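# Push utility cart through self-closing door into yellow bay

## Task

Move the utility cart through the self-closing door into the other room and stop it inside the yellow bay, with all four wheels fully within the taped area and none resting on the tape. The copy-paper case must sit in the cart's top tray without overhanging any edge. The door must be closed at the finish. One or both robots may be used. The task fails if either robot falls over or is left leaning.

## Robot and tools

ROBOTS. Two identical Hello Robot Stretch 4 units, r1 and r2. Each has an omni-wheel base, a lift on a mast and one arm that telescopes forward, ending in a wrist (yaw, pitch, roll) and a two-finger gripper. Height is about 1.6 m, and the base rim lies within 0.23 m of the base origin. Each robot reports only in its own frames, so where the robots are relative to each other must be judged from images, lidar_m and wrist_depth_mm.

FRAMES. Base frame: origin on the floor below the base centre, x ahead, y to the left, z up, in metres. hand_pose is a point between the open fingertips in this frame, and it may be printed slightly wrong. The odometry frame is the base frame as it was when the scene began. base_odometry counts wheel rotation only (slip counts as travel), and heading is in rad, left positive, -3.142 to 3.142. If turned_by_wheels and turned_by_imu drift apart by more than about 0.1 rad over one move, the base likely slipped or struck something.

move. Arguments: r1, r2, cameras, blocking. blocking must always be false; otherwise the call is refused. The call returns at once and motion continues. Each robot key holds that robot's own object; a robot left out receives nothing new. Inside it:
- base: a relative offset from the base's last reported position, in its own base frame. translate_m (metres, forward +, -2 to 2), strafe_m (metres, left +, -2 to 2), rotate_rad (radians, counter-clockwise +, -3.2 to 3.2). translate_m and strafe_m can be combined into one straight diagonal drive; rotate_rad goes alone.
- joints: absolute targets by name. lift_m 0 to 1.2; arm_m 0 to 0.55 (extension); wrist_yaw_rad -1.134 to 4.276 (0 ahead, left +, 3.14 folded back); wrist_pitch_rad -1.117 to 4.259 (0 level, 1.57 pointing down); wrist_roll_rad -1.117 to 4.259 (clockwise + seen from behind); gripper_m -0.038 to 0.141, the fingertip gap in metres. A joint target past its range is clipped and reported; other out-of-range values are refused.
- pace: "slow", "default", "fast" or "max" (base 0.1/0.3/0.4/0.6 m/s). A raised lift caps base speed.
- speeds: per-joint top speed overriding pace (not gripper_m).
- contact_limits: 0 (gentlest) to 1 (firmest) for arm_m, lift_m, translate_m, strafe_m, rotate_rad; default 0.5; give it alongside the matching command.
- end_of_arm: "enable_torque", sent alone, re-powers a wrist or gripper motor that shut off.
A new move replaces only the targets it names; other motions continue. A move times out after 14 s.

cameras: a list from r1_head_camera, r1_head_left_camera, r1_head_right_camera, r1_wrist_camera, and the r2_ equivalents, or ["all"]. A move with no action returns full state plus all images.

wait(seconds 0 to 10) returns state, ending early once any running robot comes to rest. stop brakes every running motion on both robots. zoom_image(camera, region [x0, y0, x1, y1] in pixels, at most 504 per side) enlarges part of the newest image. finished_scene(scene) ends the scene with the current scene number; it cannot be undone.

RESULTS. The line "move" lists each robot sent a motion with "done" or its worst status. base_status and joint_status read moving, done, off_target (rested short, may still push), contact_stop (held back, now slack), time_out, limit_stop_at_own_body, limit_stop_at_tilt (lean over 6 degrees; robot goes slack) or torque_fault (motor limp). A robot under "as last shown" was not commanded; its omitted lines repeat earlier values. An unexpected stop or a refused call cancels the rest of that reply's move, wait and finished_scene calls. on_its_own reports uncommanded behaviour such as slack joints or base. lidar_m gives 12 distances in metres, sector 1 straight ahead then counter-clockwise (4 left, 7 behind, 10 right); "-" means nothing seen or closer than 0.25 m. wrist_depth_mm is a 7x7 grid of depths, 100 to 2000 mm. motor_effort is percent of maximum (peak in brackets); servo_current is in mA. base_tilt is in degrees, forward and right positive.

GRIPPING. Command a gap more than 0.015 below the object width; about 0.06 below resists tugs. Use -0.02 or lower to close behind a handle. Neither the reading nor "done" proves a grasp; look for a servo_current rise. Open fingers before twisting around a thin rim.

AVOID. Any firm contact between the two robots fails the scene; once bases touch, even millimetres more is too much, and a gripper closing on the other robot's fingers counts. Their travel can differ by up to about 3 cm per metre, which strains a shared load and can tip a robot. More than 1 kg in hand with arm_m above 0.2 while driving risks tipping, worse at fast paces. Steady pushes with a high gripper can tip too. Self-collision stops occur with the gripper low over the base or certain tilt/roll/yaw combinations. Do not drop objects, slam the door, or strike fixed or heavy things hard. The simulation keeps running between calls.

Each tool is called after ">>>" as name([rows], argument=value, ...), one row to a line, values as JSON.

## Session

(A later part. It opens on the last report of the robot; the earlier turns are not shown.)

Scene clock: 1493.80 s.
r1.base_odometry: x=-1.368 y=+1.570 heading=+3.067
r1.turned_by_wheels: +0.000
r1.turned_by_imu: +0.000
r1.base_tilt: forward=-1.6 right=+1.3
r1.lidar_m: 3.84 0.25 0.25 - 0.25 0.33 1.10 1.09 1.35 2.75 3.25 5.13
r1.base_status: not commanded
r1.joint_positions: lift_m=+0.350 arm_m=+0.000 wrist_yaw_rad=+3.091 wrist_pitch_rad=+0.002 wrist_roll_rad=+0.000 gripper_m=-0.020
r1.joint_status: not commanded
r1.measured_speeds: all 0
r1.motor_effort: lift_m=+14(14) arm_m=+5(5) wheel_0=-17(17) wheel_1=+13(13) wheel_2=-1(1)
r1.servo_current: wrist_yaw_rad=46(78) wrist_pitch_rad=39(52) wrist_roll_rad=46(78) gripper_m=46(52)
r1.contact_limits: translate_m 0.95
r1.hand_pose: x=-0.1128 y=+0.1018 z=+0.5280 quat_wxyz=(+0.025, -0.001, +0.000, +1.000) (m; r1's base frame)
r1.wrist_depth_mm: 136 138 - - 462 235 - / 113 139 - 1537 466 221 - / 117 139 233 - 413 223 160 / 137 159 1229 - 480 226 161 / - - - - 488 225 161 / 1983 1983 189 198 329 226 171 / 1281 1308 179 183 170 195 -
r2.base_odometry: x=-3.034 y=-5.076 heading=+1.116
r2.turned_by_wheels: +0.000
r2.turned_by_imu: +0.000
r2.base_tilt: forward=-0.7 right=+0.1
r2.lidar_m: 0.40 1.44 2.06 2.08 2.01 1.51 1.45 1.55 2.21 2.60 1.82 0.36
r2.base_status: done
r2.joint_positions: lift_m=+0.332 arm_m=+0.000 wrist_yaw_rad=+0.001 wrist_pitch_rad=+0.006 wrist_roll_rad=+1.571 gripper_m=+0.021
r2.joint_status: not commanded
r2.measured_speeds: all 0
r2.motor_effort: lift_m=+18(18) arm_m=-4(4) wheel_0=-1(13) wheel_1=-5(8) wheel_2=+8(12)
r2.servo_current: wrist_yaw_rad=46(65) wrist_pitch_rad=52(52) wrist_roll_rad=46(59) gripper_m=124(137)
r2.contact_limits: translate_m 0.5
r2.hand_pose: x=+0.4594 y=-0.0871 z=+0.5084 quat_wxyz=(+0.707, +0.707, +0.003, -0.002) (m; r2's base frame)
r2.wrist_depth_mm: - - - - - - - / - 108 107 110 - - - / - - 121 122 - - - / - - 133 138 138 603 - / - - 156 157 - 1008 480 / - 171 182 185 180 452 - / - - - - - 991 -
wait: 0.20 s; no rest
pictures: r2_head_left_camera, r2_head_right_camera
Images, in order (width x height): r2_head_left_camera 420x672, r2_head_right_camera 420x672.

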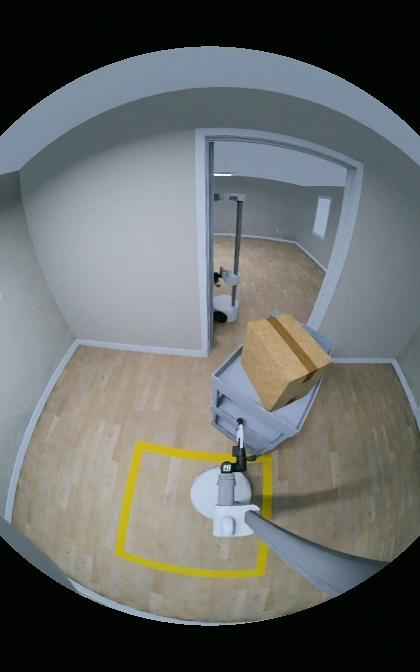

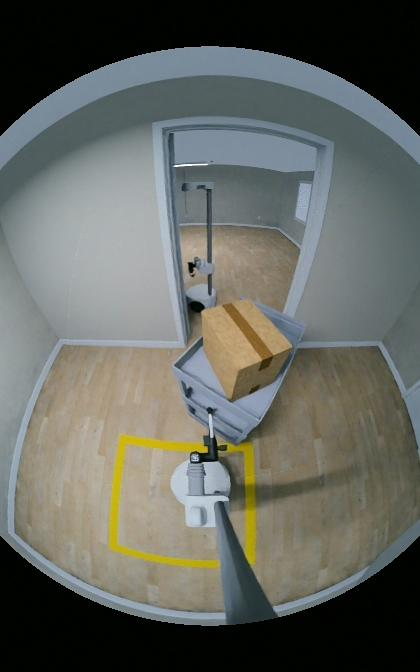

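>>> move(r2={"base":{"translate_m":-0.4,"strafe_m":0.33},"pace":"slow","contact_limits":{"translate_m":0.5}}, blocking=false)

>>> wait(seconds=8)

>>> wait(seconds=0.2, cameras=["r2_head_left_camera","r2_head_right_camera"])

>>> zoom_image(camera="r2_head_left_camera", region=[60, 280, 420, 640])

>>> zoom_image(camera="r2_head_right_camera", region=[60, 280, 420, 640])

Scene clock: 1512.77 s.
move: r2 moving
r1: as last shown
r1.lidar_m: 3.82 0.25 0.25 - 0.25 0.33 1.12 1.08 1.35 2.75 3.25 5.16
r1.servo_current: wrist_yaw_rad=46(59) wrist_pitch_rad=46(46) wrist_roll_rad=52(59) gripper_m=46(46)
r1.contact_limits: translate_m 0.95
r1.wrist_depth_mm: 136 138 - - 459 235 - / 113 139 - 1537 462 221 - / 116 139 232 - 413 223 161 / 137 159 296 - 484 226 161 / - - - - 492 226 162 / 1983 1983 187 198 329 228 171 / 1308 1308 179 183 170 195 -
r2.base_odometry: x=-3.046 y=-5.082 heading=+1.117
r2.turned_by_wheels: +0.000
r2.turned_by_imu: +0.001
r2.base_tilt: forward=-0.7 right=+0.1
r2.lidar_m: 0.42 1.43 2.05 2.08 1.97 1.48 1.44 1.53 2.21 2.61 0.39 0.35
r2.base_status: translate_m moving; strafe_m moving
r2.joint_positions: lift_m=+0.332 arm_m=+0.000 wrist_yaw_rad=+0.001 wrist_pitch_rad=+0.006 wrist_roll_rad=+1.571 gripper_m=+0.021
r2.joint_status: not commanded
r2.measured_speeds: translate_m=-0.040 strafe_m=+0.034 rotate_rad=+0.003 lift_m=+0.000 arm_m=+0.000 wrist_yaw_rad=+0.000 wrist_pitch_rad=+0.000 wrist_roll_rad=+0.000
r2.motor_effort: lift_m=+18(18) arm_m=-4(4) wheel_0=-11(11) wheel_1=+5(5) wheel_2=+10(12)
r2.servo_current: wrist_yaw_rad=52(52) wrist_pitch_rad=46(52) wrist_roll_rad=46(52) gripper_m=124(130)
r2.contact_limits: translate_m 0.5
r2.hand_pose: x=+0.4594 y=-0.0871 z=+0.5084 quat_wxyz=(+0.707, +0.707, +0.003, -0.002) (m; r2's base frame)
r2.wrist_depth_mm: - 103 104 104 - - - / - 111 - 113 113 - - / - - 124 125 - - - / - - 136 140 - 597 - / - - 158 159 - 991 492 / - 171 184 186 181 449 - / - - - - - 976 -
pictures: none

Scene clock: 1518.67 s.
earlier move: r2 done
r1.base_odometry: x=-1.368 y=+1.570 heading=+3.067
r1.turned_by_wheels: +0.000
r1.turned_by_imu: +0.000
r1.base_tilt: forward=-1.6 right=+1.3
r1.lidar_m: 3.85 0.25 0.25 - 0.25 0.33 1.59 1.06 1.40 2.76 3.25 5.13
r1.base_status: not commanded
r1.joint_positions: lift_m=+0.350 arm_m=+0.000 wrist_yaw_rad=+3.091 wrist_pitch_rad=+0.002 wrist_roll_rad=+0.000 gripper_m=-0.020
r1.joint_status: not commanded
r1.measured_speeds: all 0
r1.motor_effort: lift_m=+14(14) arm_m=+5(5) wheel_0=-16(17) wheel_1=+13(14) wheel_2=-1(1)
r1.servo_current: wrist_yaw_rad=59(78) wrist_pitch_rad=39(52) wrist_roll_rad=46(65) gripper_m=46(52)
r1.contact_limits: translate_m 0.95
r1.hand_pose: x=-0.1128 y=+0.1018 z=+0.5280 quat_wxyz=(+0.025, -0.001, +0.000, +1.000) (m; r1's base frame)
r1.wrist_depth_mm: 136 138 - - 459 235 - / 113 139 - - 462 222 - / 116 139 270 - 415 224 160 / 137 160 - - 484 224 161 / - - - - 492 226 161 / 1921 1921 1756 198 329 226 171 / 1281 1308 179 183 170 195 -
r2.base_odometry: x=-3.505 y=-5.290 heading=+1.116
r2.turned_by_wheels: -0.001
r2.turned_by_imu: -0.003
r2.base_tilt: forward=-0.7 right=+0.1
r2.lidar_m: 0.39 1.86 1.82 1.77 1.45 1.07 1.04 1.07 1.59 2.92 0.30 0.27
r2.base_status: done
r2.joint_positions: lift_m=+0.332 arm_m=+0.000 wrist_yaw_rad=-0.007 wrist_pitch_rad=+0.006 wrist_roll_rad=+1.571 gripper_m=+0.021
r2.joint_status: not commanded
r2.measured_speeds: all 0
r2.motor_effort: lift_m=+18(18) arm_m=-4(4) wheel_0=-7(17) wheel_1=+4(6) wheel_2=+1(12)
r2.servo_current: wrist_yaw_rad=52(65) wrist_pitch_rad=52(52) wrist_roll_rad=46(65) gripper_m=130(137)
r2.contact_limits: translate_m 0.5
r2.hand_pose: x=+0.4587 y=-0.0894 z=+0.5084 quat_wxyz=(+0.707, +0.707, +0.000, -0.005) (m; r2's base frame)
r2.wrist_depth_mm: - - - - - - - / - - - - - - - / - - - - - - - / - - 106 111 - - 477 / - - 130 131 133 917 436 / - 169 184 186 177 170 407 / 347 342 349 - 351 820 647
wait: 5.90 of 8 s (r2 has come to rest)
pictures: none

Scene clock: 1518.87 s.
r1.base_odometry: x=-1.368 y=+1.570 heading=+3.067
r1.turned_by_wheels: +0.000
r1.turned_by_imu: +0.000
r1.base_tilt: forward=-1.6 right=+1.3
r1.lidar_m: 3.84 0.25 0.25 - 0.25 0.32 1.58 1.08 1.39 2.76 3.27 5.14
r1.base_status: not commanded
r1.joint_positions: lift_m=+0.350 arm_m=+0.000 wrist_yaw_rad=+3.091 wrist_pitch_rad=+0.002 wrist_roll_rad=+0.000 gripper_m=-0.020
r1.joint_status: not commanded
r1.measured_speeds: all 0
r1.motor_effort: lift_m=+14(14) arm_m=+5(5) wheel_0=-17(17) wheel_1=+13(14) wheel_2=-1(1)
r1.servo_current: wrist_yaw_rad=52(78) wrist_pitch_rad=39(52) wrist_roll_rad=65(65) gripper_m=39(52)
r1.contact_limits: translate_m 0.95
r1.hand_pose: x=-0.1128 y=+0.1018 z=+0.5280 quat_wxyz=(+0.025, -0.001, +0.000, +1.000) (m; r1's base frame)
r1.wrist_depth_mm: 136 138 - - 455 237 - / 113 139 - - 469 220 - / 117 139 270 - 415 224 160 / 137 159 - - 484 225 161 / - - - - 492 226 162 / 1983 1983 1756 198 329 225 171 / 1281 1281 178 183 171 195 -
r2.base_odometry: x=-3.505 y=-5.290 heading=+1.116
r2.turned_by_wheels: +0.000
r2.turned_by_imu: +0.000
r2.base_tilt: forward=-0.7 right=+0.1
r2.lidar_m: 0.41 1.89 1.85 1.78 1.43 1.06 1.03 1.09 1.55 2.93 0.29 0.31
r2.base_status: done
r2.joint_positions: lift_m=+0.332 arm_m=+0.000 wrist_yaw_rad=-0.007 wrist_pitch_rad=+0.006 wrist_roll_rad=+1.571 gripper_m=+0.021
r2.joint_status: not commanded
r2.measured_speeds: all 0
r2.motor_effort: lift_m=+18(18) arm_m=-4(4) wheel_0=-7(17) wheel_1=+4(6) wheel_2=+1(12)
r2.servo_current: wrist_yaw_rad=59(65) wrist_pitch_rad=46(52) wrist_roll_rad=39(65) gripper_m=124(137)
r2.contact_limits: translate_m 0.5
r2.hand_pose: x=+0.4587 y=-0.0894 z=+0.5084 quat_wxyz=(+0.707, +0.707, +0.000, -0.005) (m; r2's base frame)
r2.wrist_depth_mm: - - - - - - - / - - - - - - - / - - - - - - - / - - 106 111 - - 473 / - - 130 132 133 931 439 / - 170 184 186 177 171 410 / 345 343 349 - 351 820 647
wait: 0.20 s; no rest
pictures: r2_head_left_camera, r2_head_right_camera
Images, in order (width x height): r2_head_left_camera 420x672, r2_head_right_camera 420x672.

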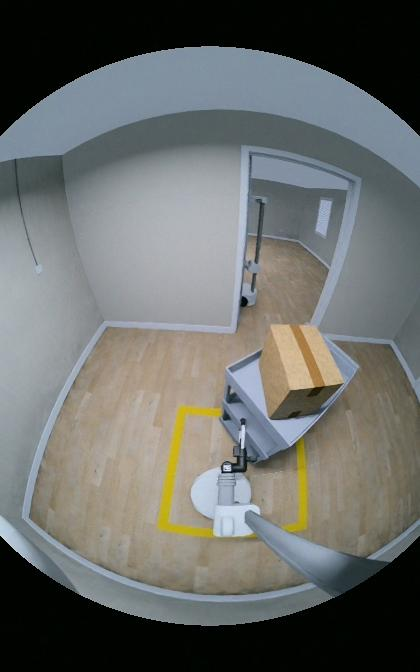

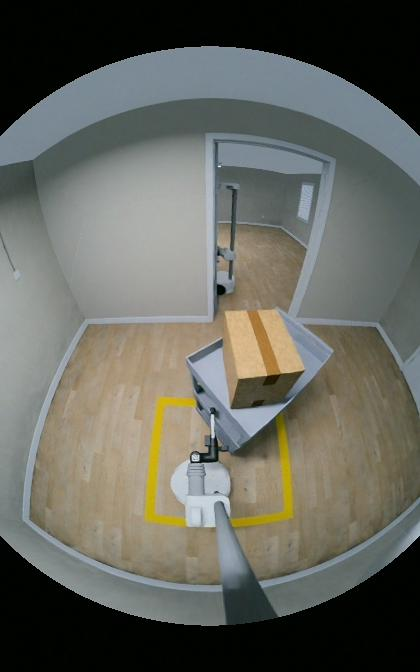

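Scaled by 1.400 from the camera's 420x672 image, which has a finer 600x960 frame.

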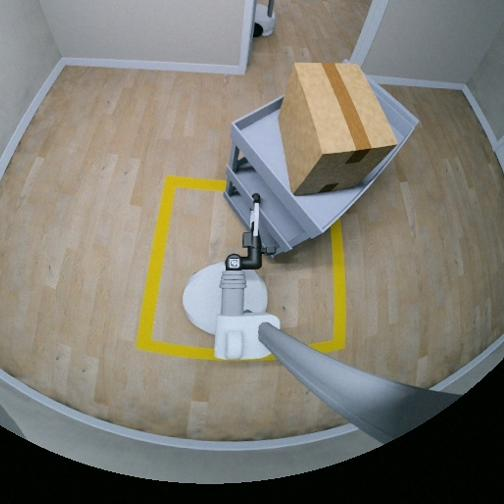

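Scaled by 1.400 from the camera's 420x672 image, which has a finer 600x960 frame.

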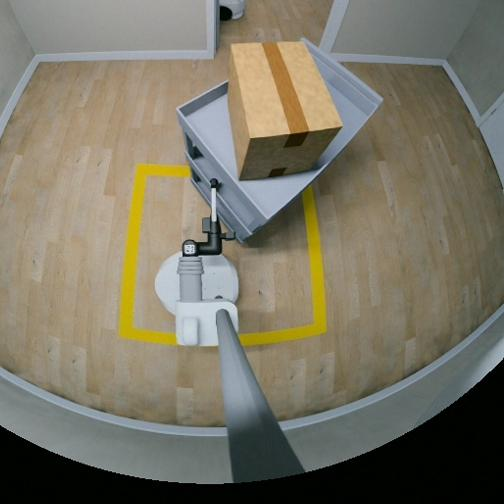

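>>> move(r2={"base":{"translate_m":-0.3,"strafe_m":0.08},"pace":"slow","contact_limits":{"translate_m":0.5}}, blocking=false)

>>> wait(seconds=8)

>>> wait(seconds=0.2, cameras=["r2_head_left_camera","r2_head_right_camera"])

>>> zoom_image(camera="r2_head_left_camera", region=[60, 280, 420, 640])

>>> zoom_image(camera="r2_head_right_camera", region=[60, 280, 420, 640])

Scene clock: 1539.40 s.
move: r2 moving
r1: as last shown
r1.lidar_m: 3.84 0.25 0.25 - 0.25 0.31 1.61 1.07 1.39 2.76 3.24 5.14
r1.motor_effort: lift_m=+14(14) arm_m=+4(5) wheel_0=-17(17) wheel_1=+13(13) wheel_2=-1(1)
r1.servo_current: wrist_yaw_rad=46(59) wrist_pitch_rad=52(52) wrist_roll_rad=26(59) gripper_m=46(46)
r1.contact_limits: translate_m 0.95
r1.wrist_depth_mm: 136 138 - - 459 235 - / 113 139 - - 466 221 - / 117 139 268 - 415 223 160 / 137 159 - - 492 225 160 / - - - - 492 226 161 / 1921 1863 1808 198 327 226 171 / 1281 1308 179 183 170 195 -
r2.base_odometry: x=-3.514 y=-5.300 heading=+1.116
r2.turned_by_wheels: -0.001
r2.turned_by_imu: +0.000
r2.base_tilt: forward=-0.7 right=+0.1
r2.lidar_m: 0.43 1.87 1.83 1.76 1.43 1.06 1.04 1.09 1.54 2.94 0.30 0.29
r2.base_status: translate_m moving; strafe_m moving
r2.joint_positions: lift_m=+0.332 arm_m=+0.000 wrist_yaw_rad=-0.007 wrist_pitch_rad=+0.006 wrist_roll_rad=+1.571 gripper_m=+0.021
r2.joint_status: not commanded
r2.measured_speeds: translate_m=-0.049 strafe_m=+0.014 rotate_rad=+0.000 lift_m=+0.000 arm_m=+0.000 wrist_yaw_rad=+0.000 wrist_pitch_rad=+0.000 wrist_roll_rad=+0.000
r2.motor_effort: lift_m=+18(18) arm_m=-4(4) wheel_0=-13(14) wheel_1=-5(8) wheel_2=+9(9)
r2.servo_current: wrist_yaw_rad=59(65) wrist_pitch_rad=46(52) wrist_roll_rad=59(59) gripper_m=130(130)
r2.contact_limits: translate_m 0.5
r2.hand_pose: x=+0.4587 y=-0.0894 z=+0.5084 quat_wxyz=(+0.707, +0.707, +0.000, -0.005) (m; r2's base frame)
r2.wrist_depth_mm: - - - - - - - / - - - - - - - / - - - - - - - / - - 109 - - - 473 / - - 129 130 131 931 436 / - 169 182 185 177 171 407 / 347 345 343 - 353 809 647
pictures: none

Scene clock: 1543.27 s.
earlier move: r2 done
r1.base_odometry: x=-1.368 y=+1.570 heading=+3.067
r1.turned_by_wheels: +0.000
r1.turned_by_imu: +0.000
r1.base_tilt: forward=-1.6 right=+1.3
r1.lidar_m: 3.81 0.25 0.25 - 0.25 0.30 1.86 1.10 1.41 2.75 3.27 5.12
r1.base_status: not commanded
r1.joint_positions: lift_m=+0.350 arm_m=+0.000 wrist_yaw_rad=+3.091 wrist_pitch_rad=+0.002 wrist_roll_rad=+0.000 gripper_m=-0.020
r1.joint_status: not commanded
r1.measured_speeds: all 0
r1.motor_effort: lift_m=+14(14) arm_m=+5(5) wheel_0=-17(18) wheel_1=+13(14) wheel_2=-1(1)
r1.servo_current: wrist_yaw_rad=65(72) wrist_pitch_rad=39(52) wrist_roll_rad=39(72) gripper_m=39(52)
r1.contact_limits: translate_m 0.95
r1.hand_pose: x=-0.1128 y=+0.1018 z=+0.5280 quat_wxyz=(+0.025, -0.001, +0.000, +1.000) (m; r1's base frame)
r1.wrist_depth_mm: 136 138 - - 459 236 - / 113 139 - - 462 220 - / 117 139 268 - 413 224 160 / 137 159 - - 484 225 161 / - - - - 484 227 162 / 1983 1983 1756 198 329 226 171 / 1281 1336 178 184 171 195 -
r2.base_odometry: x=-3.709 y=-5.525 heading=+1.116
r2.turned_by_wheels: +0.001
r2.turned_by_imu: +0.001
r2.base_tilt: forward=-0.7 right=+0.1
r2.lidar_m: 0.41 2.19 1.76 1.71 1.03 0.77 0.74 0.80 1.13 3.01 0.35 0.28
r2.base_status: done
r2.joint_positions: lift_m=+0.332 arm_m=+0.000 wrist_yaw_rad=+0.001 wrist_pitch_rad=+0.006 wrist_roll_rad=+1.571 gripper_m=+0.021
r2.joint_status: not commanded
r2.measured_speeds: all 0
r2.motor_effort: lift_m=+18(18) arm_m=-4(4) wheel_0=-2(14) wheel_1=-4(8) wheel_2=+6(11)
r2.servo_current: wrist_yaw_rad=52(65) wrist_pitch_rad=46(52) wrist_roll_rad=52(59) gripper_m=130(137)
r2.contact_limits: translate_m 0.5
r2.hand_pose: x=+0.4594 y=-0.0873 z=+0.5084 quat_wxyz=(+0.707, +0.707, +0.002, -0.002) (m; r2's base frame)
r2.wrist_depth_mm: - - - - - - - / - - - - - - - / - - - - - - - / - - 111 112 109 - 480 / - - 134 135 136 931 439 / - 163 182 180 177 171 - / 336 334 342 - 347 347 351
wait: 3.87 of 8 s (r2 has come to rest)
pictures: none

Scene clock: 1543.47 s.
r1.base_odometry: x=-1.368 y=+1.570 heading=+3.067
r1.turned_by_wheels: +0.000
r1.turned_by_imu: +0.000
r1.base_tilt: forward=-1.6 right=+1.3
r1.lidar_m: 3.83 0.26 0.25 - 0.25 0.32 1.85 1.10 1.37 2.76 3.24 5.14
r1.base_status: not commanded
r1.joint_positions: lift_m=+0.350 arm_m=+0.000 wrist_yaw_rad=+3.091 wrist_pitch_rad=+0.002 wrist_roll_rad=+0.000 gripper_m=-0.020
r1.joint_status: not commanded
r1.measured_speeds: all 0
r1.motor_effort: lift_m=+14(14) arm_m=+5(5) wheel_0=-17(18) wheel_1=+13(14) wheel_2=-1(1)
r1.servo_current: wrist_yaw_rad=59(72) wrist_pitch_rad=39(52) wrist_roll_rad=52(72) gripper_m=52(52)
r1.contact_limits: translate_m 0.95
r1.hand_pose: x=-0.1128 y=+0.1018 z=+0.5280 quat_wxyz=(+0.025, -0.001, +0.000, +1.000) (m; r1's base frame)
r1.wrist_depth_mm: 136 138 - - 452 236 - / 113 139 - - 466 220 - / 116 139 270 - 415 224 160 / 137 159 - - 480 225 161 / - - - - 488 226 162 / 1863 1983 1808 198 327 226 171 / 1281 1308 179 183 170 195 -
r2.base_odometry: x=-3.709 y=-5.525 heading=+1.116
r2.turned_by_wheels: +0.000
r2.turned_by_imu: +0.000
r2.base_tilt: forward=-0.7 right=+0.1
r2.lidar_m: 0.38 2.19 1.78 1.71 1.01 0.76 0.71 0.78 1.12 3.01 0.32 0.31
r2.base_status: done
r2.joint_positions: lift_m=+0.332 arm_m=+0.000 wrist_yaw_rad=+0.001 wrist_pitch_rad=+0.006 wrist_roll_rad=+1.571 gripper_m=+0.021
r2.joint_status: not commanded
r2.measured_speeds: all 0
r2.motor_effort: lift_m=+18(18) arm_m=-4(4) wheel_0=-2(14) wheel_1=-4(8) wheel_2=+6(11)
r2.servo_current: wrist_yaw_rad=52(65) wrist_pitch_rad=46(52) wrist_roll_rad=52(59) gripper_m=124(137)
r2.contact_limits: translate_m 0.5
r2.hand_pose: x=+0.4594 y=-0.0873 z=+0.5084 quat_wxyz=(+0.707, +0.707, +0.002, -0.002) (m; r2's base frame)
r2.wrist_depth_mm: - - - - - - - / - - - - - - - / - - - - - - - / - - 111 112 109 - 484 / - - 134 135 136 931 439 / - 163 181 180 177 171 - / 338 336 340 - 347 347 353
wait: 0.20 s; no rest
pictures: r2_head_left_camera, r2_head_right_camera
Images, in order (width x height): r2_head_left_camera 420x672, r2_head_right_camera 420x672.

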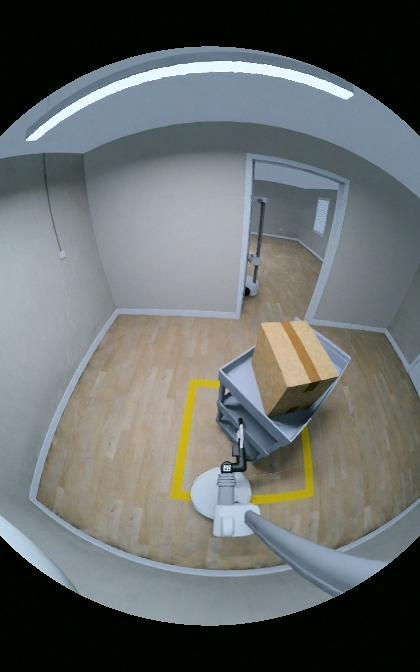

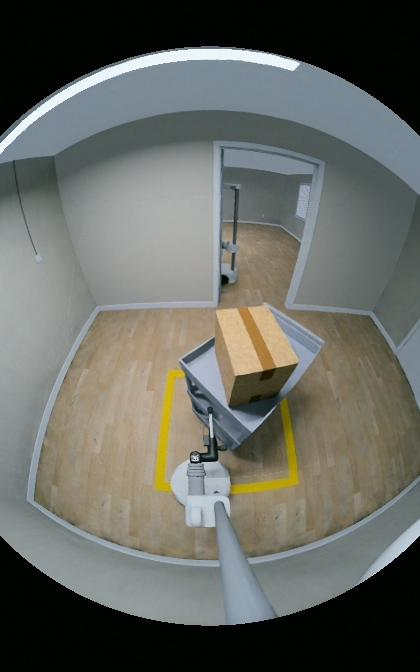

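Scaled by 1.400 from the camera's 420x672 image, which has a finer 600x960 frame.

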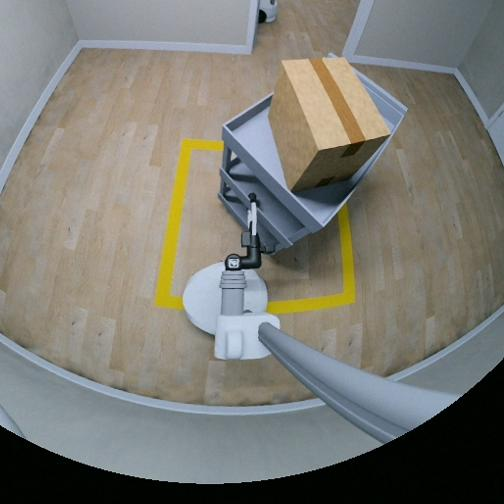

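Scaled by 1.400 from the camera's 420x672 image, which has a finer 600x960 frame.

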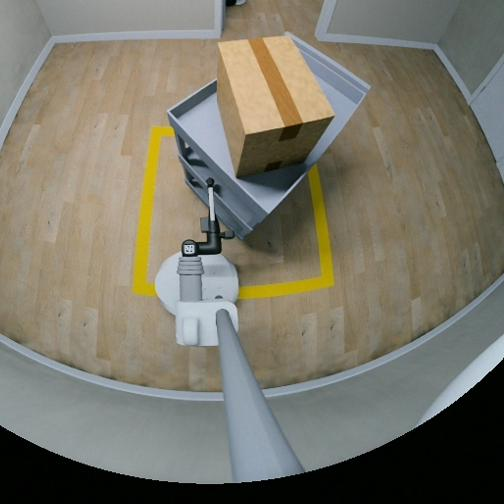

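>>> move(r2={"base":{"translate_m":-0.2,"strafe_m":0.18},"pace":"slow","contact_limits":{"translate_m":0.5}}, blocking=false)

>>> wait(seconds=8)

>>> wait(seconds=0.2, cameras=["r2_head_camera","r2_head_left_camera","r2_head_right_camera","r2_wrist_camera"])

>>> zoom_image(camera="r2_head_left_camera", region=[60, 280, 420, 640])

>>> zoom_image(camera="r2_head_right_camera", region=[60, 280, 420, 640])

Scene clock: 1552.23 s.
move: r2 moving
r1: as last shown
r1.lidar_m: 3.83 0.26 0.25 - 0.25 0.32 1.87 1.09 1.39 2.76 3.25 5.14
r1.motor_effort: lift_m=+14(14) arm_m=+4(5) wheel_0=-17(17) wheel_1=+13(13) wheel_2=-1(1)
r1.servo_current: wrist_yaw_rad=39(65) wrist_pitch_rad=39(46) wrist_roll_rad=59(59) gripper_m=39(46)
r1.contact_limits: translate_m 0.95
r1.wrist_depth_mm: 136 138 - - 455 235 - / 113 139 - - 469 221 - / 117 139 270 - 415 224 160 / 137 159 - - 477 225 161 / - - - - 488 226 162 / 1921 1983 1756 198 327 225 171 / 1308 1308 178 183 170 195 -
r2.base_odometry: x=-3.721 y=-5.530 heading=+1.117
r2.turned_by_wheels: +0.001
r2.turned_by_imu: +0.001
r2.base_tilt: forward=-0.7 right=+0.0
r2.lidar_m: 0.41 2.21 1.76 1.68 0.98 0.73 0.73 0.76 1.11 3.01 0.34 0.31
r2.base_status: translate_m moving; strafe_m moving
r2.joint_positions: lift_m=+0.332 arm_m=+0.000 wrist_yaw_rad=+0.001 wrist_pitch_rad=+0.006 wrist_roll_rad=+1.571 gripper_m=+0.021
r2.joint_status: not commanded
r2.measured_speeds: translate_m=-0.038 strafe_m=+0.035 rotate_rad=+0.001 lift_m=+0.000 arm_m=+0.000 wrist_yaw_rad=+0.000 wrist_pitch_rad=+0.000 wrist_roll_rad=+0.000
r2.motor_effort: lift_m=+18(18) arm_m=-3(4) wheel_0=-9(9) wheel_1=+4(5) wheel_2=+9(10)
r2.servo_current: wrist_yaw_rad=33(52) wrist_pitch_rad=46(52) wrist_roll_rad=46(65) gripper_m=130(137)
r2.contact_limits: translate_m 0.5
r2.hand_pose: x=+0.4594 y=-0.0873 z=+0.5084 quat_wxyz=(+0.707, +0.707, +0.002, -0.002) (m; r2's base frame)
r2.wrist_depth_mm: - - - - - - - / - - - - - - - / - - - - - - - / - - 111 116 109 - 496 / - - 138 139 147 931 436 / - 170 181 182 178 173 - / 338 332 343 - 340 345 -
pictures: none

Scene clock: 1555.67 s.
earlier move: r2 done
r1.base_odometry: x=-1.368 y=+1.570 heading=+3.067
r1.turned_by_wheels: +0.000
r1.turned_by_imu: +0.000
r1.base_tilt: forward=-1.6 right=+1.3
r1.lidar_m: 3.83 0.25 0.25 - 0.25 0.31 2.22 1.09 1.38 2.76 3.20 5.15
r1.base_status: not commanded
r1.joint_positions: lift_m=+0.350 arm_m=+0.000 wrist_yaw_rad=+3.091 wrist_pitch_rad=+0.002 wrist_roll_rad=+0.000 gripper_m=-0.020
r1.joint_status: not commanded
r1.measured_speeds: all 0
r1.motor_effort: lift_m=+14(14) arm_m=+5(5) wheel_0=-17(17) wheel_1=+13(14) wheel_2=-1(1)
r1.servo_current: wrist_yaw_rad=20(65) wrist_pitch_rad=33(52) wrist_roll_rad=52(78) gripper_m=46(52)
r1.contact_limits: translate_m 0.95
r1.hand_pose: x=-0.1128 y=+0.1018 z=+0.5280 quat_wxyz=(+0.025, -0.001, +0.000, +1.000) (m; r1's base frame)
r1.wrist_depth_mm: 136 138 - - 455 236 - / 113 139 - - 469 221 - / 117 139 270 - 413 224 160 / 137 159 - - 484 225 160 / - - - - 488 225 161 / 1983 - 1756 198 329 226 171 / 1281 1308 178 183 169 195 -
r2.base_odometry: x=-3.958 y=-5.625 heading=+1.116
r2.turned_by_wheels: -0.001
r2.turned_by_imu: -0.002
r2.base_tilt: forward=-0.7 right=+0.1
r2.lidar_m: 0.38 2.13 1.60 1.55 0.74 0.53 0.53 0.56 0.81 2.54 0.30 0.30
r2.base_status: done
r2.joint_positions: lift_m=+0.332 arm_m=+0.000 wrist_yaw_rad=-0.007 wrist_pitch_rad=+0.006 wrist_roll_rad=+1.571 gripper_m=+0.021
r2.joint_status: not commanded
r2.measured_speeds: all 0
r2.motor_effort: lift_m=+18(18) arm_m=-4(4) wheel_0=-9(16) wheel_1=+4(7) wheel_2=+1(10)
r2.servo_current: wrist_yaw_rad=59(65) wrist_pitch_rad=52(59) wrist_roll_rad=52(65) gripper_m=130(137)
r2.contact_limits: translate_m 0.5
r2.hand_pose: x=+0.4587 y=-0.0894 z=+0.5084 quat_wxyz=(+0.707, +0.707, +0.000, -0.005) (m; r2's base frame)
r2.wrist_depth_mm: - - - - - - - / - - - - - - - / - - - - - - - / - - 108 109 109 - 477 / - - 132 133 134 917 436 / - - 183 186 177 165 - / 347 343 343 - 353 820 654
wait: 3.43 of 8 s (r2 has come to rest)
pictures: none

Scene clock: 1555.87 s.
r1.base_odometry: x=-1.368 y=+1.570 heading=+3.067
r1.turned_by_wheels: +0.000
r1.turned_by_imu: +0.000
r1.base_tilt: forward=-1.6 right=+1.3
r1.lidar_m: 3.88 0.25 0.25 - 0.25 0.31 2.25 1.08 1.38 2.77 3.26 5.12
r1.base_status: not commanded
r1.joint_positions: lift_m=+0.350 arm_m=+0.000 wrist_yaw_rad=+3.091 wrist_pitch_rad=+0.002 wrist_roll_rad=+0.000 gripper_m=-0.020
r1.joint_status: not commanded
r1.measured_speeds: all 0
r1.motor_effort: lift_m=+14(14) arm_m=+5(5) wheel_0=-17(17) wheel_1=+13(14) wheel_2=-1(1)
r1.servo_current: wrist_yaw_rad=52(65) wrist_pitch_rad=46(52) wrist_roll_rad=52(78) gripper_m=39(52)
r1.contact_limits: translate_m 0.95
r1.hand_pose: x=-0.1128 y=+0.1018 z=+0.5280 quat_wxyz=(+0.025, -0.001, +0.000, +1.000) (m; r1's base frame)
r1.wrist_depth_mm: 136 138 - - 455 235 - / 113 139 - - 469 221 - / 117 139 268 - 413 224 160 / 137 160 - - 484 226 160 / - - - - 496 225 161 / 1921 1921 1756 198 330 226 171 / 1281 1308 179 184 170 195 -
r2.base_odometry: x=-3.958 y=-5.625 heading=+1.116
r2.turned_by_wheels: +0.000
r2.turned_by_imu: +0.000
r2.base_tilt: forward=-0.7 right=+0.1
r2.lidar_m: 0.39 2.15 1.59 1.55 0.74 0.54 0.52 0.53 0.81 2.56 0.33 0.29
r2.base_status: done
r2.joint_positions: lift_m=+0.332 arm_m=+0.000 wrist_yaw_rad=-0.007 wrist_pitch_rad=+0.006 wrist_roll_rad=+1.571 gripper_m=+0.021
r2.joint_status: not commanded
r2.measured_speeds: all 0
r2.motor_effort: lift_m=+18(18) arm_m=-4(4) wheel_0=-8(16) wheel_1=+4(7) wheel_2=+1(10)
r2.servo_current: wrist_yaw_rad=52(65) wrist_pitch_rad=46(59) wrist_roll_rad=52(65) gripper_m=124(137)
r2.contact_limits: translate_m 0.5
r2.hand_pose: x=+0.4587 y=-0.0894 z=+0.5084 quat_wxyz=(+0.707, +0.707, +0.000, -0.005) (m; r2's base frame)
r2.wrist_depth_mm: - - - - - - - / - - - - - - - / - - - - - - - / - - 108 109 109 - 473 / - - 132 133 134 931 439 / - - 184 186 176 166 - / 349 343 343 - 351 809 647
wait: 0.20 s; no rest
pictures: r2_head_camera, r2_head_left_camera, r2_head_right_camera, r2_wrist_camera
Images, in order (width x height): r2_head_camera 420x560, r2_head_left_camera 420x672, r2_head_right_camera 420x672, r2_wrist_camera 616x392.

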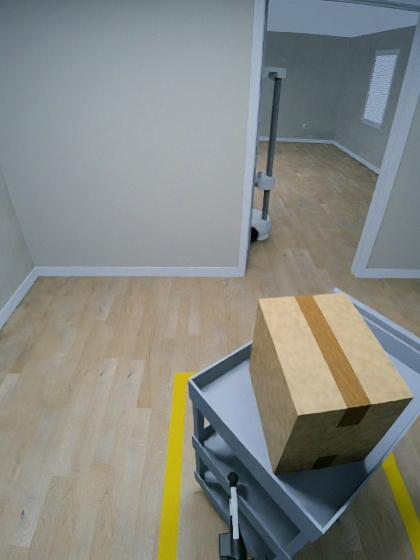

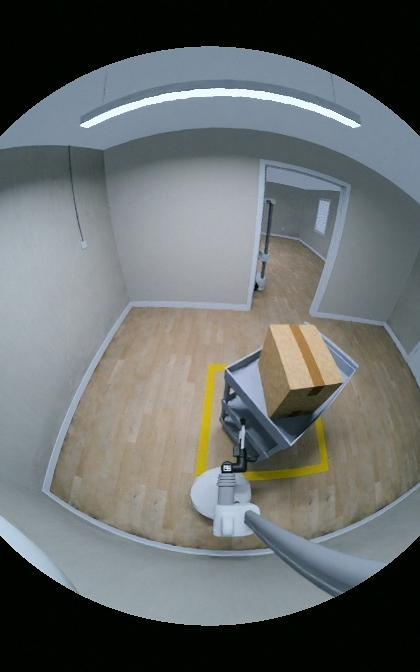

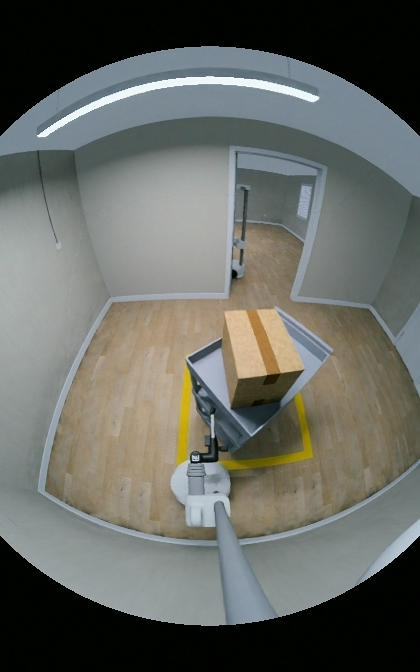

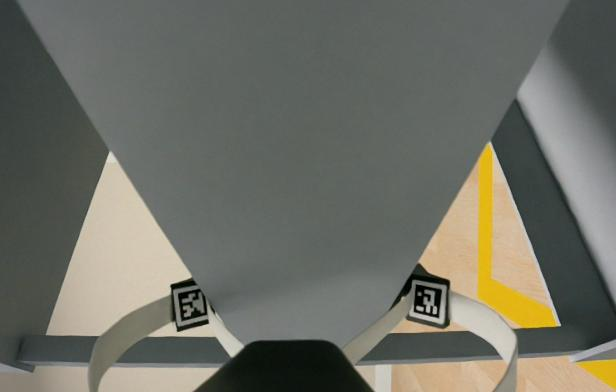

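Scaled by 1.400 from the camera's 420x672 image, which has a finer 600x960 frame.

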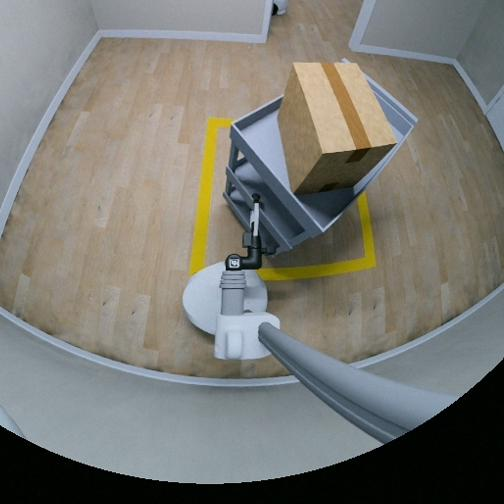

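Scaled by 1.400 from the camera's 420x672 image, which has a finer 600x960 frame.

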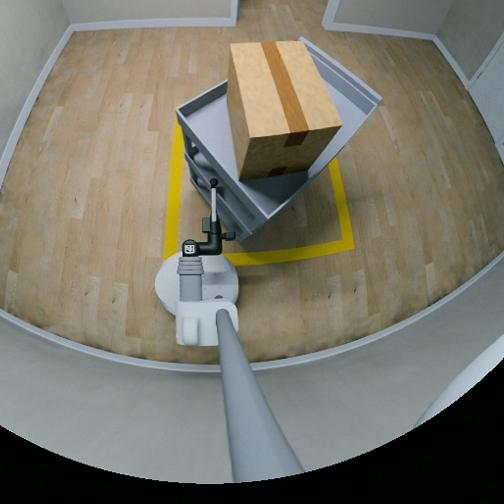

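>>> wait(seconds=0.1, cameras=["r2_head_camera","r2_head_left_camera","r2_head_right_camera","r1_head_left_camera","r1_head_right_camera","r1_head_camera"])

>>> zoom_image(camera="r2_head_camera", region=[150, 330, 420, 560])

>>> zoom_image(camera="r2_head_left_camera", region=[170, 340, 360, 520])

>>> zoom_image(camera="r2_head_right_camera", region=[150, 300, 350, 500])

Scene clock: 1576.27 s.
r1.base_odometry: x=-1.368 y=+1.570 heading=+3.067
r1.turned_by_wheels: +0.000
r1.turned_by_imu: +0.000
r1.base_tilt: forward=-1.6 right=+1.3
r1.lidar_m: 3.84 0.26 0.25 - 0.25 0.31 2.22 1.08 1.38 2.75 3.25 5.14
r1.base_status: not commanded
r1.joint_positions: lift_m=+0.350 arm_m=+0.000 wrist_yaw_rad=+3.091 wrist_pitch_rad=+0.002 wrist_roll_rad=+0.000 gripper_m=-0.020
r1.joint_status: not commanded
r1.measured_speeds: all 0
r1.motor_effort: lift_m=+14(14) arm_m=+4(5) wheel_0=-16(17) wheel_1=+13(14) wheel_2=-1(1)
r1.servo_current: wrist_yaw_rad=33(65) wrist_pitch_rad=39(52) wrist_roll_rad=59(78) gripper_m=46(52)
r1.contact_limits: translate_m 0.95
r1.hand_pose: x=-0.1128 y=+0.1018 z=+0.5280 quat_wxyz=(+0.025, -0.001, +0.000, +1.000) (m; r1's base frame)
r1.wrist_depth_mm: 136 138 - - 455 235 - / 113 139 - - 466 220 - / 116 139 268 - 413 224 161 / 137 159 - - 484 225 161 / - - - - 492 227 161 / 1921 1983 1808 198 329 226 171 / 1281 1281 179 183 170 195 -
r2.base_odometry: x=-3.958 y=-5.625 heading=+1.116
r2.turned_by_wheels: +0.000
r2.turned_by_imu: +0.000
r2.base_tilt: forward=-0.6 right=+0.1
r2.lidar_m: 0.42 2.13 1.60 1.55 0.76 0.55 0.50 0.59 0.80 2.54 0.29 0.29
r2.base_status: done
r2.joint_positions: lift_m=+0.332 arm_m=+0.000 wrist_yaw_rad=-0.007 wrist_pitch_rad=+0.006 wrist_roll_rad=+1.571 gripper_m=+0.021
r2.joint_status: not commanded
r2.measured_speeds: all 0
r2.motor_effort: lift_m=+18(18) arm_m=-4(4) wheel_0=-8(16) wheel_1=+4(7) wheel_2=+1(10)
r2.servo_current: wrist_yaw_rad=52(65) wrist_pitch_rad=39(59) wrist_roll_rad=39(65) gripper_m=130(137)
r2.contact_limits: translate_m 0.5
r2.hand_pose: x=+0.4587 y=-0.0894 z=+0.5084 quat_wxyz=(+0.707, +0.707, +0.000, -0.005) (m; r2's base frame)
r2.wrist_depth_mm: - - - - - - - / - - - - - - - / - - - - - - - / - - 108 109 109 - 477 / - - 132 133 134 931 433 / - - 184 186 176 166 - / 347 343 345 - 349 809 654
wait: 0.10 s; at rest from the start
pictures: r1_head_camera, r1_head_left_camera, r1_head_right_camera, r2_head_camera, r2_head_left_camera, r2_head_right_camera
Images, in order (width x height): r1_head_camera 420x560, r1_head_left_camera 420x672, r1_head_right_camera 420x672, r2_head_camera 420x560, r2_head_left_camera 420x672, r2_head_right_camera 420x672.

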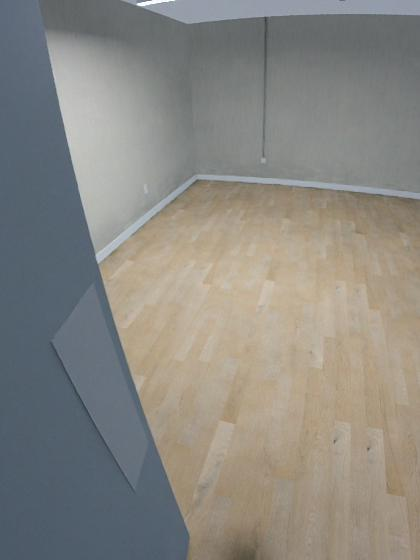

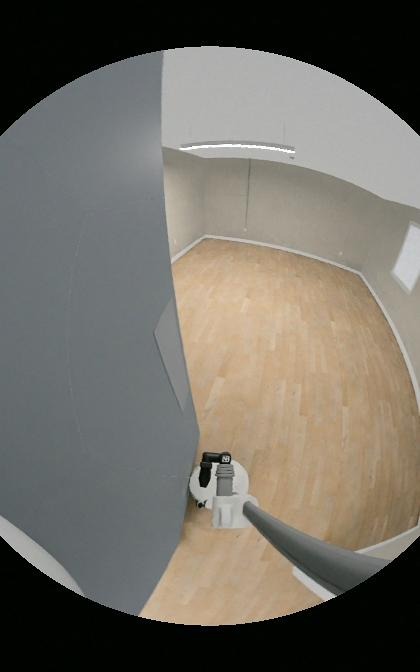

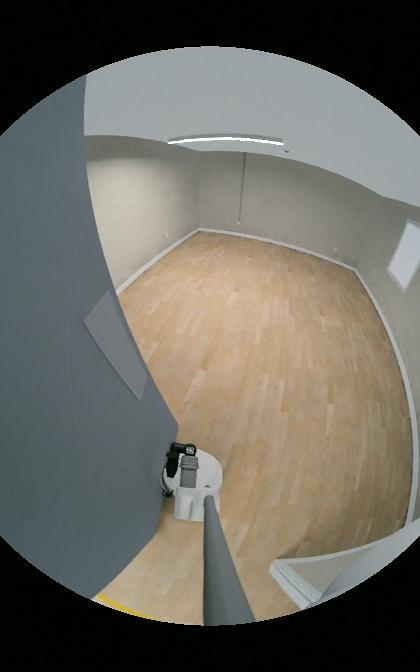

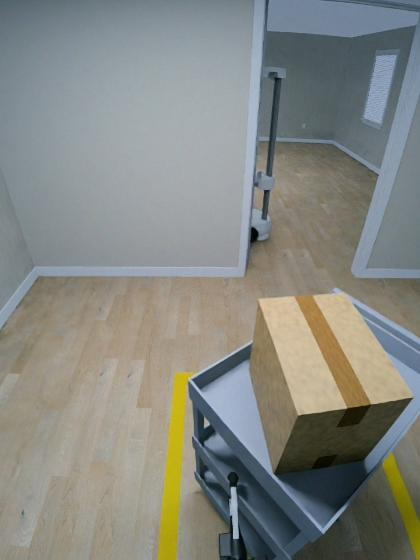

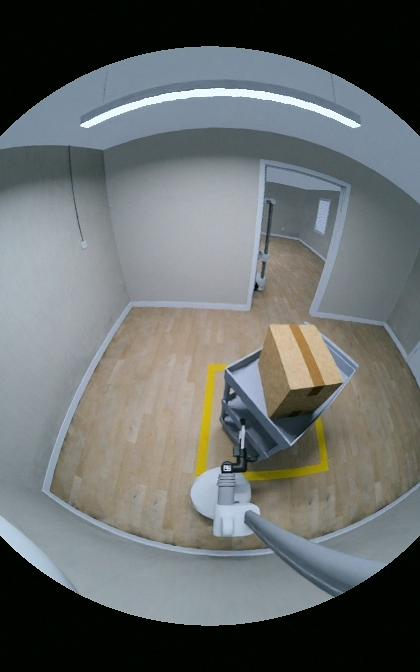

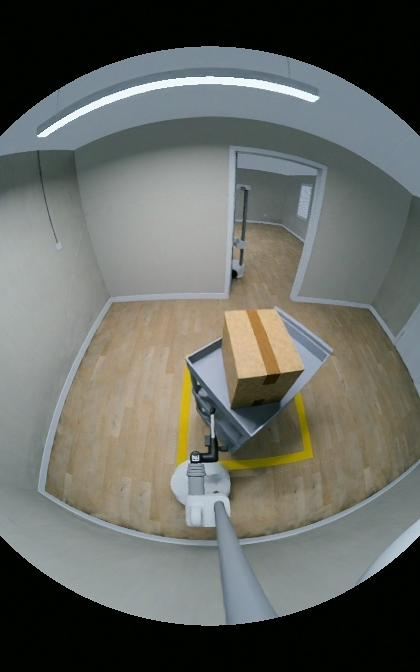

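Scaled by 1.867 from the camera's 420x560 image, which has a finer 1200x1600 frame.

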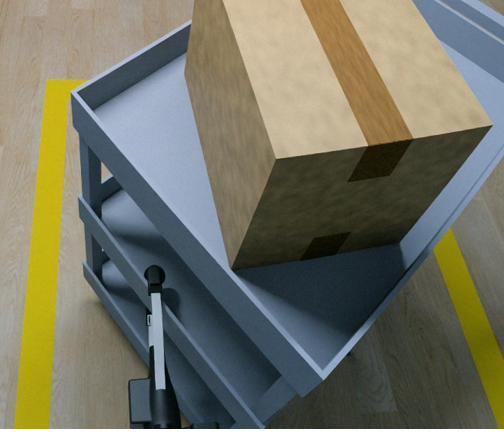

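Scaled by 2.653 from the camera's 420x672 image, which has a finer 600x960 frame.

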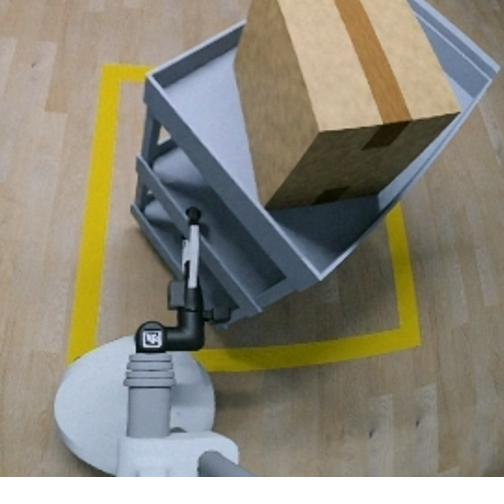

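Scaled by 2.520 from the camera's 420x672 image, which has a finer 600x960 frame.

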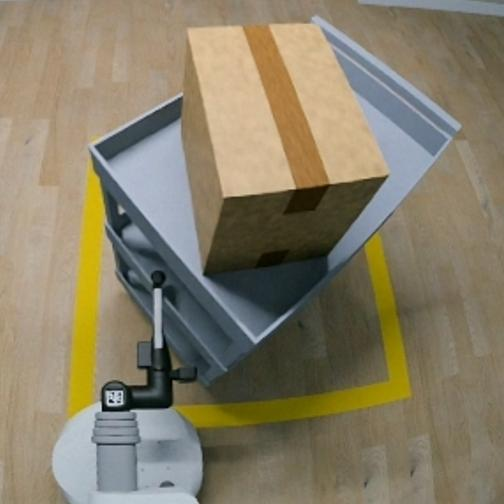

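>>> move(r2={"joints":{"gripper_m":0.14}}, blocking=false)

>>> wait(seconds=4)

>>> move(r2={"base":{"translate_m":-0.2},"pace":"slow","contact_limits":{"translate_m":0.4}}, blocking=false)

>>> wait(seconds=6)

>>> wait(seconds=0.2, cameras=["r2_head_camera","r2_head_left_camera","r2_wrist_camera"])

Scene clock: 1595.83 s.
move: r2 moving
r1: as last shown
r1.lidar_m: 3.84 0.26 0.25 - 0.25 0.32 2.23 1.07 1.41 2.74 3.25 5.15
r1.motor_effort: lift_m=+14(14) arm_m=+5(5) wheel_0=-16(17) wheel_1=+13(13) wheel_2=-1(1)
r1.servo_current: wrist_yaw_rad=46(65) wrist_pitch_rad=39(46) wrist_roll_rad=52(59) gripper_m=46(52)
r1.contact_limits: translate_m 0.95
r1.wrist_depth_mm: 136 138 - - 455 235 - / 113 139 - - 466 220 - / 117 139 268 - 415 224 160 / 137 159 - - 488 225 160 / - - - - 492 226 161 / 1983 1921 1808 198 329 225 172 / 1308 1308 179 183 171 195 -
r2.base_odometry: x=-3.958 y=-5.625 heading=+1.116
r2.turned_by_wheels: +0.000
r2.turned_by_imu: +0.001
r2.base_tilt: forward=-0.7 right=+0.1
r2.lidar_m: 0.41 2.12 1.56 1.54 0.75 0.54 0.53 0.57 0.82 2.57 0.31 0.28
r2.base_status: not commanded
r2.joint_positions: lift_m=+0.332 arm_m=+0.000 wrist_yaw_rad=-0.007 wrist_pitch_rad=+0.006 wrist_roll_rad=+1.571 gripper_m=+0.040
r2.joint_status: gripper_m moving
r2.measured_speeds: translate_m=+0.000 strafe_m=+0.000 rotate_rad=+0.001 lift_m=+0.000 arm_m=+0.000 wrist_yaw_rad=+0.000 wrist_pitch_rad=+0.000 wrist_roll_rad=+0.000
r2.motor_effort: lift_m=+18(18) arm_m=-4(4) wheel_0=-8(9) wheel_1=+4(5) wheel_2=+1(1)
r2.servo_current: wrist_yaw_rad=52(72) wrist_pitch_rad=46(52) wrist_roll_rad=59(59) gripper_m=78(117)
r2.contact_limits: translate_m 0.5
r2.hand_pose: x=+0.4587 y=-0.0894 z=+0.5084 quat_wxyz=(+0.707, +0.707, +0.000, -0.005) (m; r2's base frame)
r2.wrist_depth_mm: - - - - - - - / - - - - - - - / - - - - - - - / - - 109 109 - - 480 / - - 142 135 137 931 436 / - - 186 192 182 172 - / 351 364 353 - 355 820 621
pictures: none

Scene clock: 1597.47 s.
earlier move: r2 done
r1.base_odometry: x=-1.368 y=+1.570 heading=+3.067
r1.turned_by_wheels: +0.000
r1.turned_by_imu: +0.000
r1.base_tilt: forward=-1.6 right=+1.3
r1.lidar_m: 3.83 0.25 0.25 - 0.25 0.32 2.22 1.07 1.36 2.75 3.25 5.14
r1.base_status: not commanded
r1.joint_positions: lift_m=+0.350 arm_m=+0.000 wrist_yaw_rad=+3.091 wrist_pitch_rad=+0.002 wrist_roll_rad=+0.000 gripper_m=-0.020
r1.joint_status: not commanded
r1.measured_speeds: all 0
r1.motor_effort: lift_m=+14(14) arm_m=+5(5) wheel_0=-17(17) wheel_1=+13(13) wheel_2=-1(1)
r1.servo_current: wrist_yaw_rad=59(65) wrist_pitch_rad=46(52) wrist_roll_rad=59(65) gripper_m=39(52)
r1.contact_limits: translate_m 0.95
r1.hand_pose: x=-0.1128 y=+0.1018 z=+0.5280 quat_wxyz=(+0.025, -0.001, +0.000, +1.000) (m; r1's base frame)
r1.wrist_depth_mm: 136 138 - - 455 235 - / 113 139 - - 466 220 - / 117 139 268 - 415 224 160 / 137 160 - - 492 224 160 / - - - - 488 225 162 / 1921 1863 1756 198 329 225 171 / 1308 1281 179 183 170 195 -
r2.base_odometry: x=-3.958 y=-5.625 heading=+1.116
r2.turned_by_wheels: +0.000
r2.turned_by_imu: +0.000
r2.base_tilt: forward=-0.7 right=+0.0
r2.lidar_m: 0.41 2.13 1.59 1.54 0.77 0.55 0.52 0.57 0.81 2.56 0.34 0.29
r2.base_status: not commanded
r2.joint_positions: lift_m=+0.332 arm_m=+0.000 wrist_yaw_rad=-0.003 wrist_pitch_rad=+0.006 wrist_roll_rad=+1.571 gripper_m=+0.140
r2.joint_status: all done
r2.measured_speeds: all 0
r2.motor_effort: lift_m=+18(18) arm_m=-4(4) wheel_0=-5(9) wheel_1=+4(5) wheel_2=+1(1)
r2.servo_current: wrist_yaw_rad=39(72) wrist_pitch_rad=52(52) wrist_roll_rad=39(59) gripper_m=52(124)
r2.contact_limits: translate_m 0.5
r2.hand_pose: x=+0.4590 y=-0.0883 z=+0.5084 quat_wxyz=(+0.707, +0.707, +0.001, -0.003) (m; r2's base frame)
r2.wrist_depth_mm: - - - - - - - / - - - - - - - / - - - - - - - / - - 113 119 115 - 466 / - - 149 150 151 878 445 / - - 198 200 202 204 364 / - - - - 1430 1025 699
wait: 1.63 of 4 s (r2 has come to rest)
pictures: none

Scene clock: 1597.97 s.
move: r2 moving
r1: as last shown
r1.base_tilt: forward=-1.6 right=+1.2
r1.lidar_m: 3.86 0.25 0.25 - 0.25 0.32 2.23 1.09 1.40 2.77 3.26 5.14
r1.servo_current: wrist_yaw_rad=46(78) wrist_pitch_rad=33(46) wrist_roll_rad=46(59) gripper_m=39(46)
r1.contact_limits: translate_m 0.95
r1.wrist_depth_mm: 136 138 - - 455 236 - / 113 139 - - 469 222 - / 117 139 268 - 413 223 160 / 137 159 - - 484 225 161 / - - - - 488 227 161 / 1921 1921 1708 198 329 226 171 / 1308 1308 179 184 170 195 -
r2.base_odometry: x=-3.964 y=-5.636 heading=+1.116
r2.turned_by_wheels: +0.000
r2.turned_by_imu: +0.000
r2.base_tilt: forward=-0.7 right=+0.1
r2.lidar_m: 0.42 2.09 1.60 1.53 0.71 0.53 0.51 0.54 0.75 2.46 0.38 0.32
r2.base_status: translate_m moving
r2.joint_positions: lift_m=+0.332 arm_m=+0.000 wrist_yaw_rad=-0.003 wrist_pitch_rad=+0.006 wrist_roll_rad=+1.571 gripper_m=+0.140
r2.joint_status: not commanded
r2.measured_speeds: translate_m=-0.049 strafe_m=+0.000 rotate_rad=+0.000 lift_m=+0.000 arm_m=+0.000 wrist_yaw_rad=+0.000 wrist_pitch_rad=+0.000 wrist_roll_rad=+0.000
r2.motor_effort: lift_m=+18(18) arm_m=-4(4) wheel_0=-4(10) wheel_1=-6(6) wheel_2=+8(9)
r2.servo_current: wrist_yaw_rad=33(52) wrist_pitch_rad=46(52) wrist_roll_rad=39(52) gripper_m=52(59)
r2.contact_limits: translate_m 0.4
r2.hand_pose: x=+0.4590 y=-0.0883 z=+0.5084 quat_wxyz=(+0.707, +0.707, +0.001, -0.003) (m; r2's base frame)
r2.wrist_depth_mm: - - - - - - - / - - - - - - - / - - 105 106 - - - / - - 119 125 126 931 484 / - - 163 165 - 946 442 / - 377 216 204 222 204 373 / - - - - 1464 1025 699
pictures: none

Scene clock: 1600.73 s.
earlier move: r2 done
r1.base_odometry: x=-1.368 y=+1.570 heading=+3.067
r1.turned_by_wheels: +0.000
r1.turned_by_imu: +0.000
r1.base_tilt: forward=-1.6 right=+1.3
r1.lidar_m: 3.85 0.25 0.25 - 0.25 0.34 2.21 1.07 1.40 2.75 3.24 5.15
r1.base_status: not commanded
r1.joint_positions: lift_m=+0.350 arm_m=+0.000 wrist_yaw_rad=+3.091 wrist_pitch_rad=+0.002 wrist_roll_rad=+0.000 gripper_m=-0.020
r1.joint_status: not commanded
r1.measured_speeds: all 0
r1.motor_effort: lift_m=+14(14) arm_m=+4(5) wheel_0=-16(17) wheel_1=+13(14) wheel_2=-1(1)
r1.servo_current: wrist_yaw_rad=39(78) wrist_pitch_rad=39(46) wrist_roll_rad=52(59) gripper_m=46(52)
r1.contact_limits: translate_m 0.95
r1.hand_pose: x=-0.1128 y=+0.1018 z=+0.5280 quat_wxyz=(+0.025, -0.001, +0.000, +1.000) (m; r1's base frame)
r1.wrist_depth_mm: 136 138 - - 459 236 - / 113 139 - - 469 221 - / 117 139 268 - 415 224 160 / 137 160 - - 480 226 160 / - - - - 492 225 161 / 1921 1983 1756 198 330 225 171 / 1281 1308 179 183 170 195 -
r2.base_odometry: x=-4.046 y=-5.805 heading=+1.116
r2.turned_by_wheels: +0.000
r2.turned_by_imu: +0.001
r2.base_tilt: forward=-0.7 right=+0.1
r2.lidar_m: 0.55 2.17 1.63 1.11 0.48 0.34 0.33 0.35 0.52 1.61 3.36 0.48
r2.base_status: done
r2.joint_positions: lift_m=+0.332 arm_m=+0.000 wrist_yaw_rad=-0.003 wrist_pitch_rad=+0.006 wrist_roll_rad=+1.571 gripper_m=+0.140
r2.joint_status: not commanded
r2.measured_speeds: all 0
r2.motor_effort: lift_m=+18(18) arm_m=-4(4) wheel_0=-3(10) wheel_1=-5(8) wheel_2=+6(11)
r2.servo_current: wrist_yaw_rad=39(59) wrist_pitch_rad=52(52) wrist_roll_rad=52(59) gripper_m=46(59)
r2.contact_limits: translate_m 0.4
r2.hand_pose: x=+0.4590 y=-0.0883 z=+0.5084 quat_wxyz=(+0.707, +0.707, +0.001, -0.003) (m; r2's base frame)
r2.wrist_depth_mm: - - 204 197 - - - / - - 228 214 831 - - / - - - 255 1537 723 - / - - - 315 1708 683 - / - - - 413 - 609 469 / - - 197 508 212 204 668 / - - - - 1576 1078 699
wait: 2.77 of 6 s (r2 has come to rest)
pictures: none

Scene clock: 1600.93 s.
r1.base_odometry: x=-1.368 y=+1.570 heading=+3.067
r1.turned_by_wheels: +0.000
r1.turned_by_imu: +0.000
r1.base_tilt: forward=-1.6 right=+1.3
r1.lidar_m: 3.81 0.25 0.25 - 0.25 0.32 2.21 1.08 1.40 2.77 3.27 5.16
r1.base_status: not commanded
r1.joint_positions: lift_m=+0.350 arm_m=+0.000 wrist_yaw_rad=+3.091 wrist_pitch_rad=+0.002 wrist_roll_rad=+0.000 gripper_m=-0.020
r1.joint_status: not commanded
r1.measured_speeds: all 0
r1.motor_effort: lift_m=+14(14) arm_m=+4(5) wheel_0=-17(17) wheel_1=+13(14) wheel_2=-1(1)
r1.servo_current: wrist_yaw_rad=65(78) wrist_pitch_rad=46(46) wrist_roll_rad=39(59) gripper_m=39(52)
r1.contact_limits: translate_m 0.95
r1.hand_pose: x=-0.1128 y=+0.1018 z=+0.5280 quat_wxyz=(+0.025, -0.001, +0.000, +1.000) (m; r1's base frame)
r1.wrist_depth_mm: 136 138 - - 455 235 - / 113 139 - - 469 221 - / 117 139 270 - 415 224 160 / 137 159 - - 488 225 160 / - - - - 488 226 161 / 1921 1863 1756 198 330 227 171 / 1281 1336 178 184 170 195 -
r2.base_odometry: x=-4.046 y=-5.805 heading=+1.116
r2.turned_by_wheels: +0.000
r2.turned_by_imu: +0.000
r2.base_tilt: forward=-0.6 right=+0.1
r2.lidar_m: 0.56 2.14 1.57 1.17 0.45 0.33 0.32 0.36 0.49 1.68 3.33 0.45
r2.base_status: done
r2.joint_positions: lift_m=+0.332 arm_m=+0.000 wrist_yaw_rad=-0.003 wrist_pitch_rad=+0.006 wrist_roll_rad=+1.571 gripper_m=+0.140
r2.joint_status: not commanded
r2.measured_speeds: all 0
r2.motor_effort: lift_m=+18(18) arm_m=-4(4) wheel_0=-3(10) wheel_1=-5(8) wheel_2=+6(11)
r2.servo_current: wrist_yaw_rad=52(59) wrist_pitch_rad=52(52) wrist_roll_rad=52(59) gripper_m=59(59)
r2.contact_limits: translate_m 0.4
r2.hand_pose: x=+0.4590 y=-0.0883 z=+0.5084 quat_wxyz=(+0.707, +0.707, +0.001, -0.003) (m; r2's base frame)
r2.wrist_depth_mm: - - 204 197 - - - / - - 228 215 820 - - / - - - 255 1537 715 - / - - - 317 1708 683 - / - - - 415 - 615 466 / - - 196 508 212 204 668 / - - - - 1618 1118 715
wait: 0.20 s; no rest
pictures: r2_head_camera, r2_head_left_camera, r2_wrist_camera
Images, in order (width x height): r2_head_camera 420x560, r2_head_left_camera 420x672, r2_wrist_camera 616x392.

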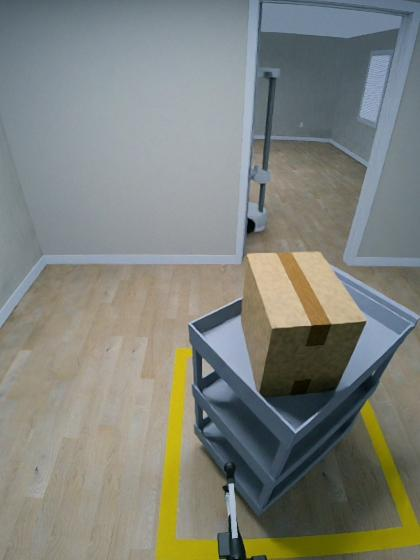

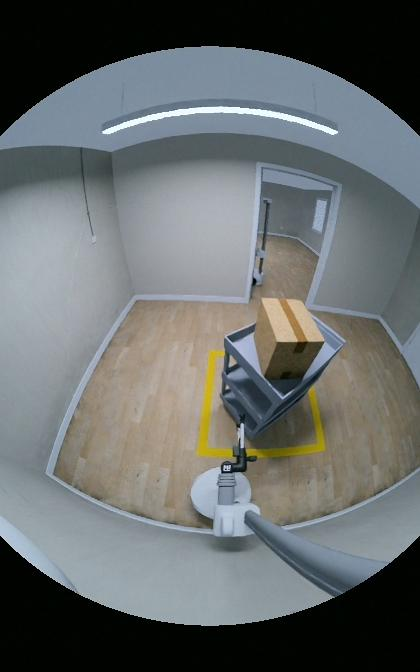

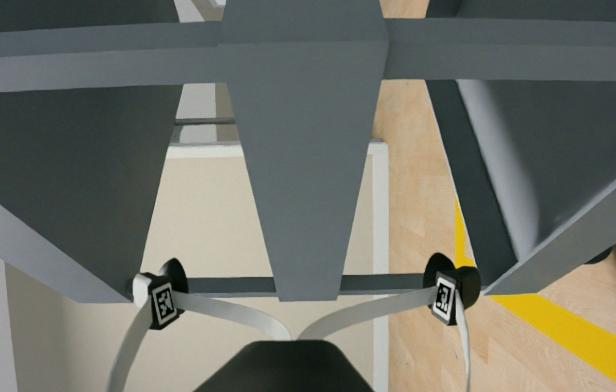

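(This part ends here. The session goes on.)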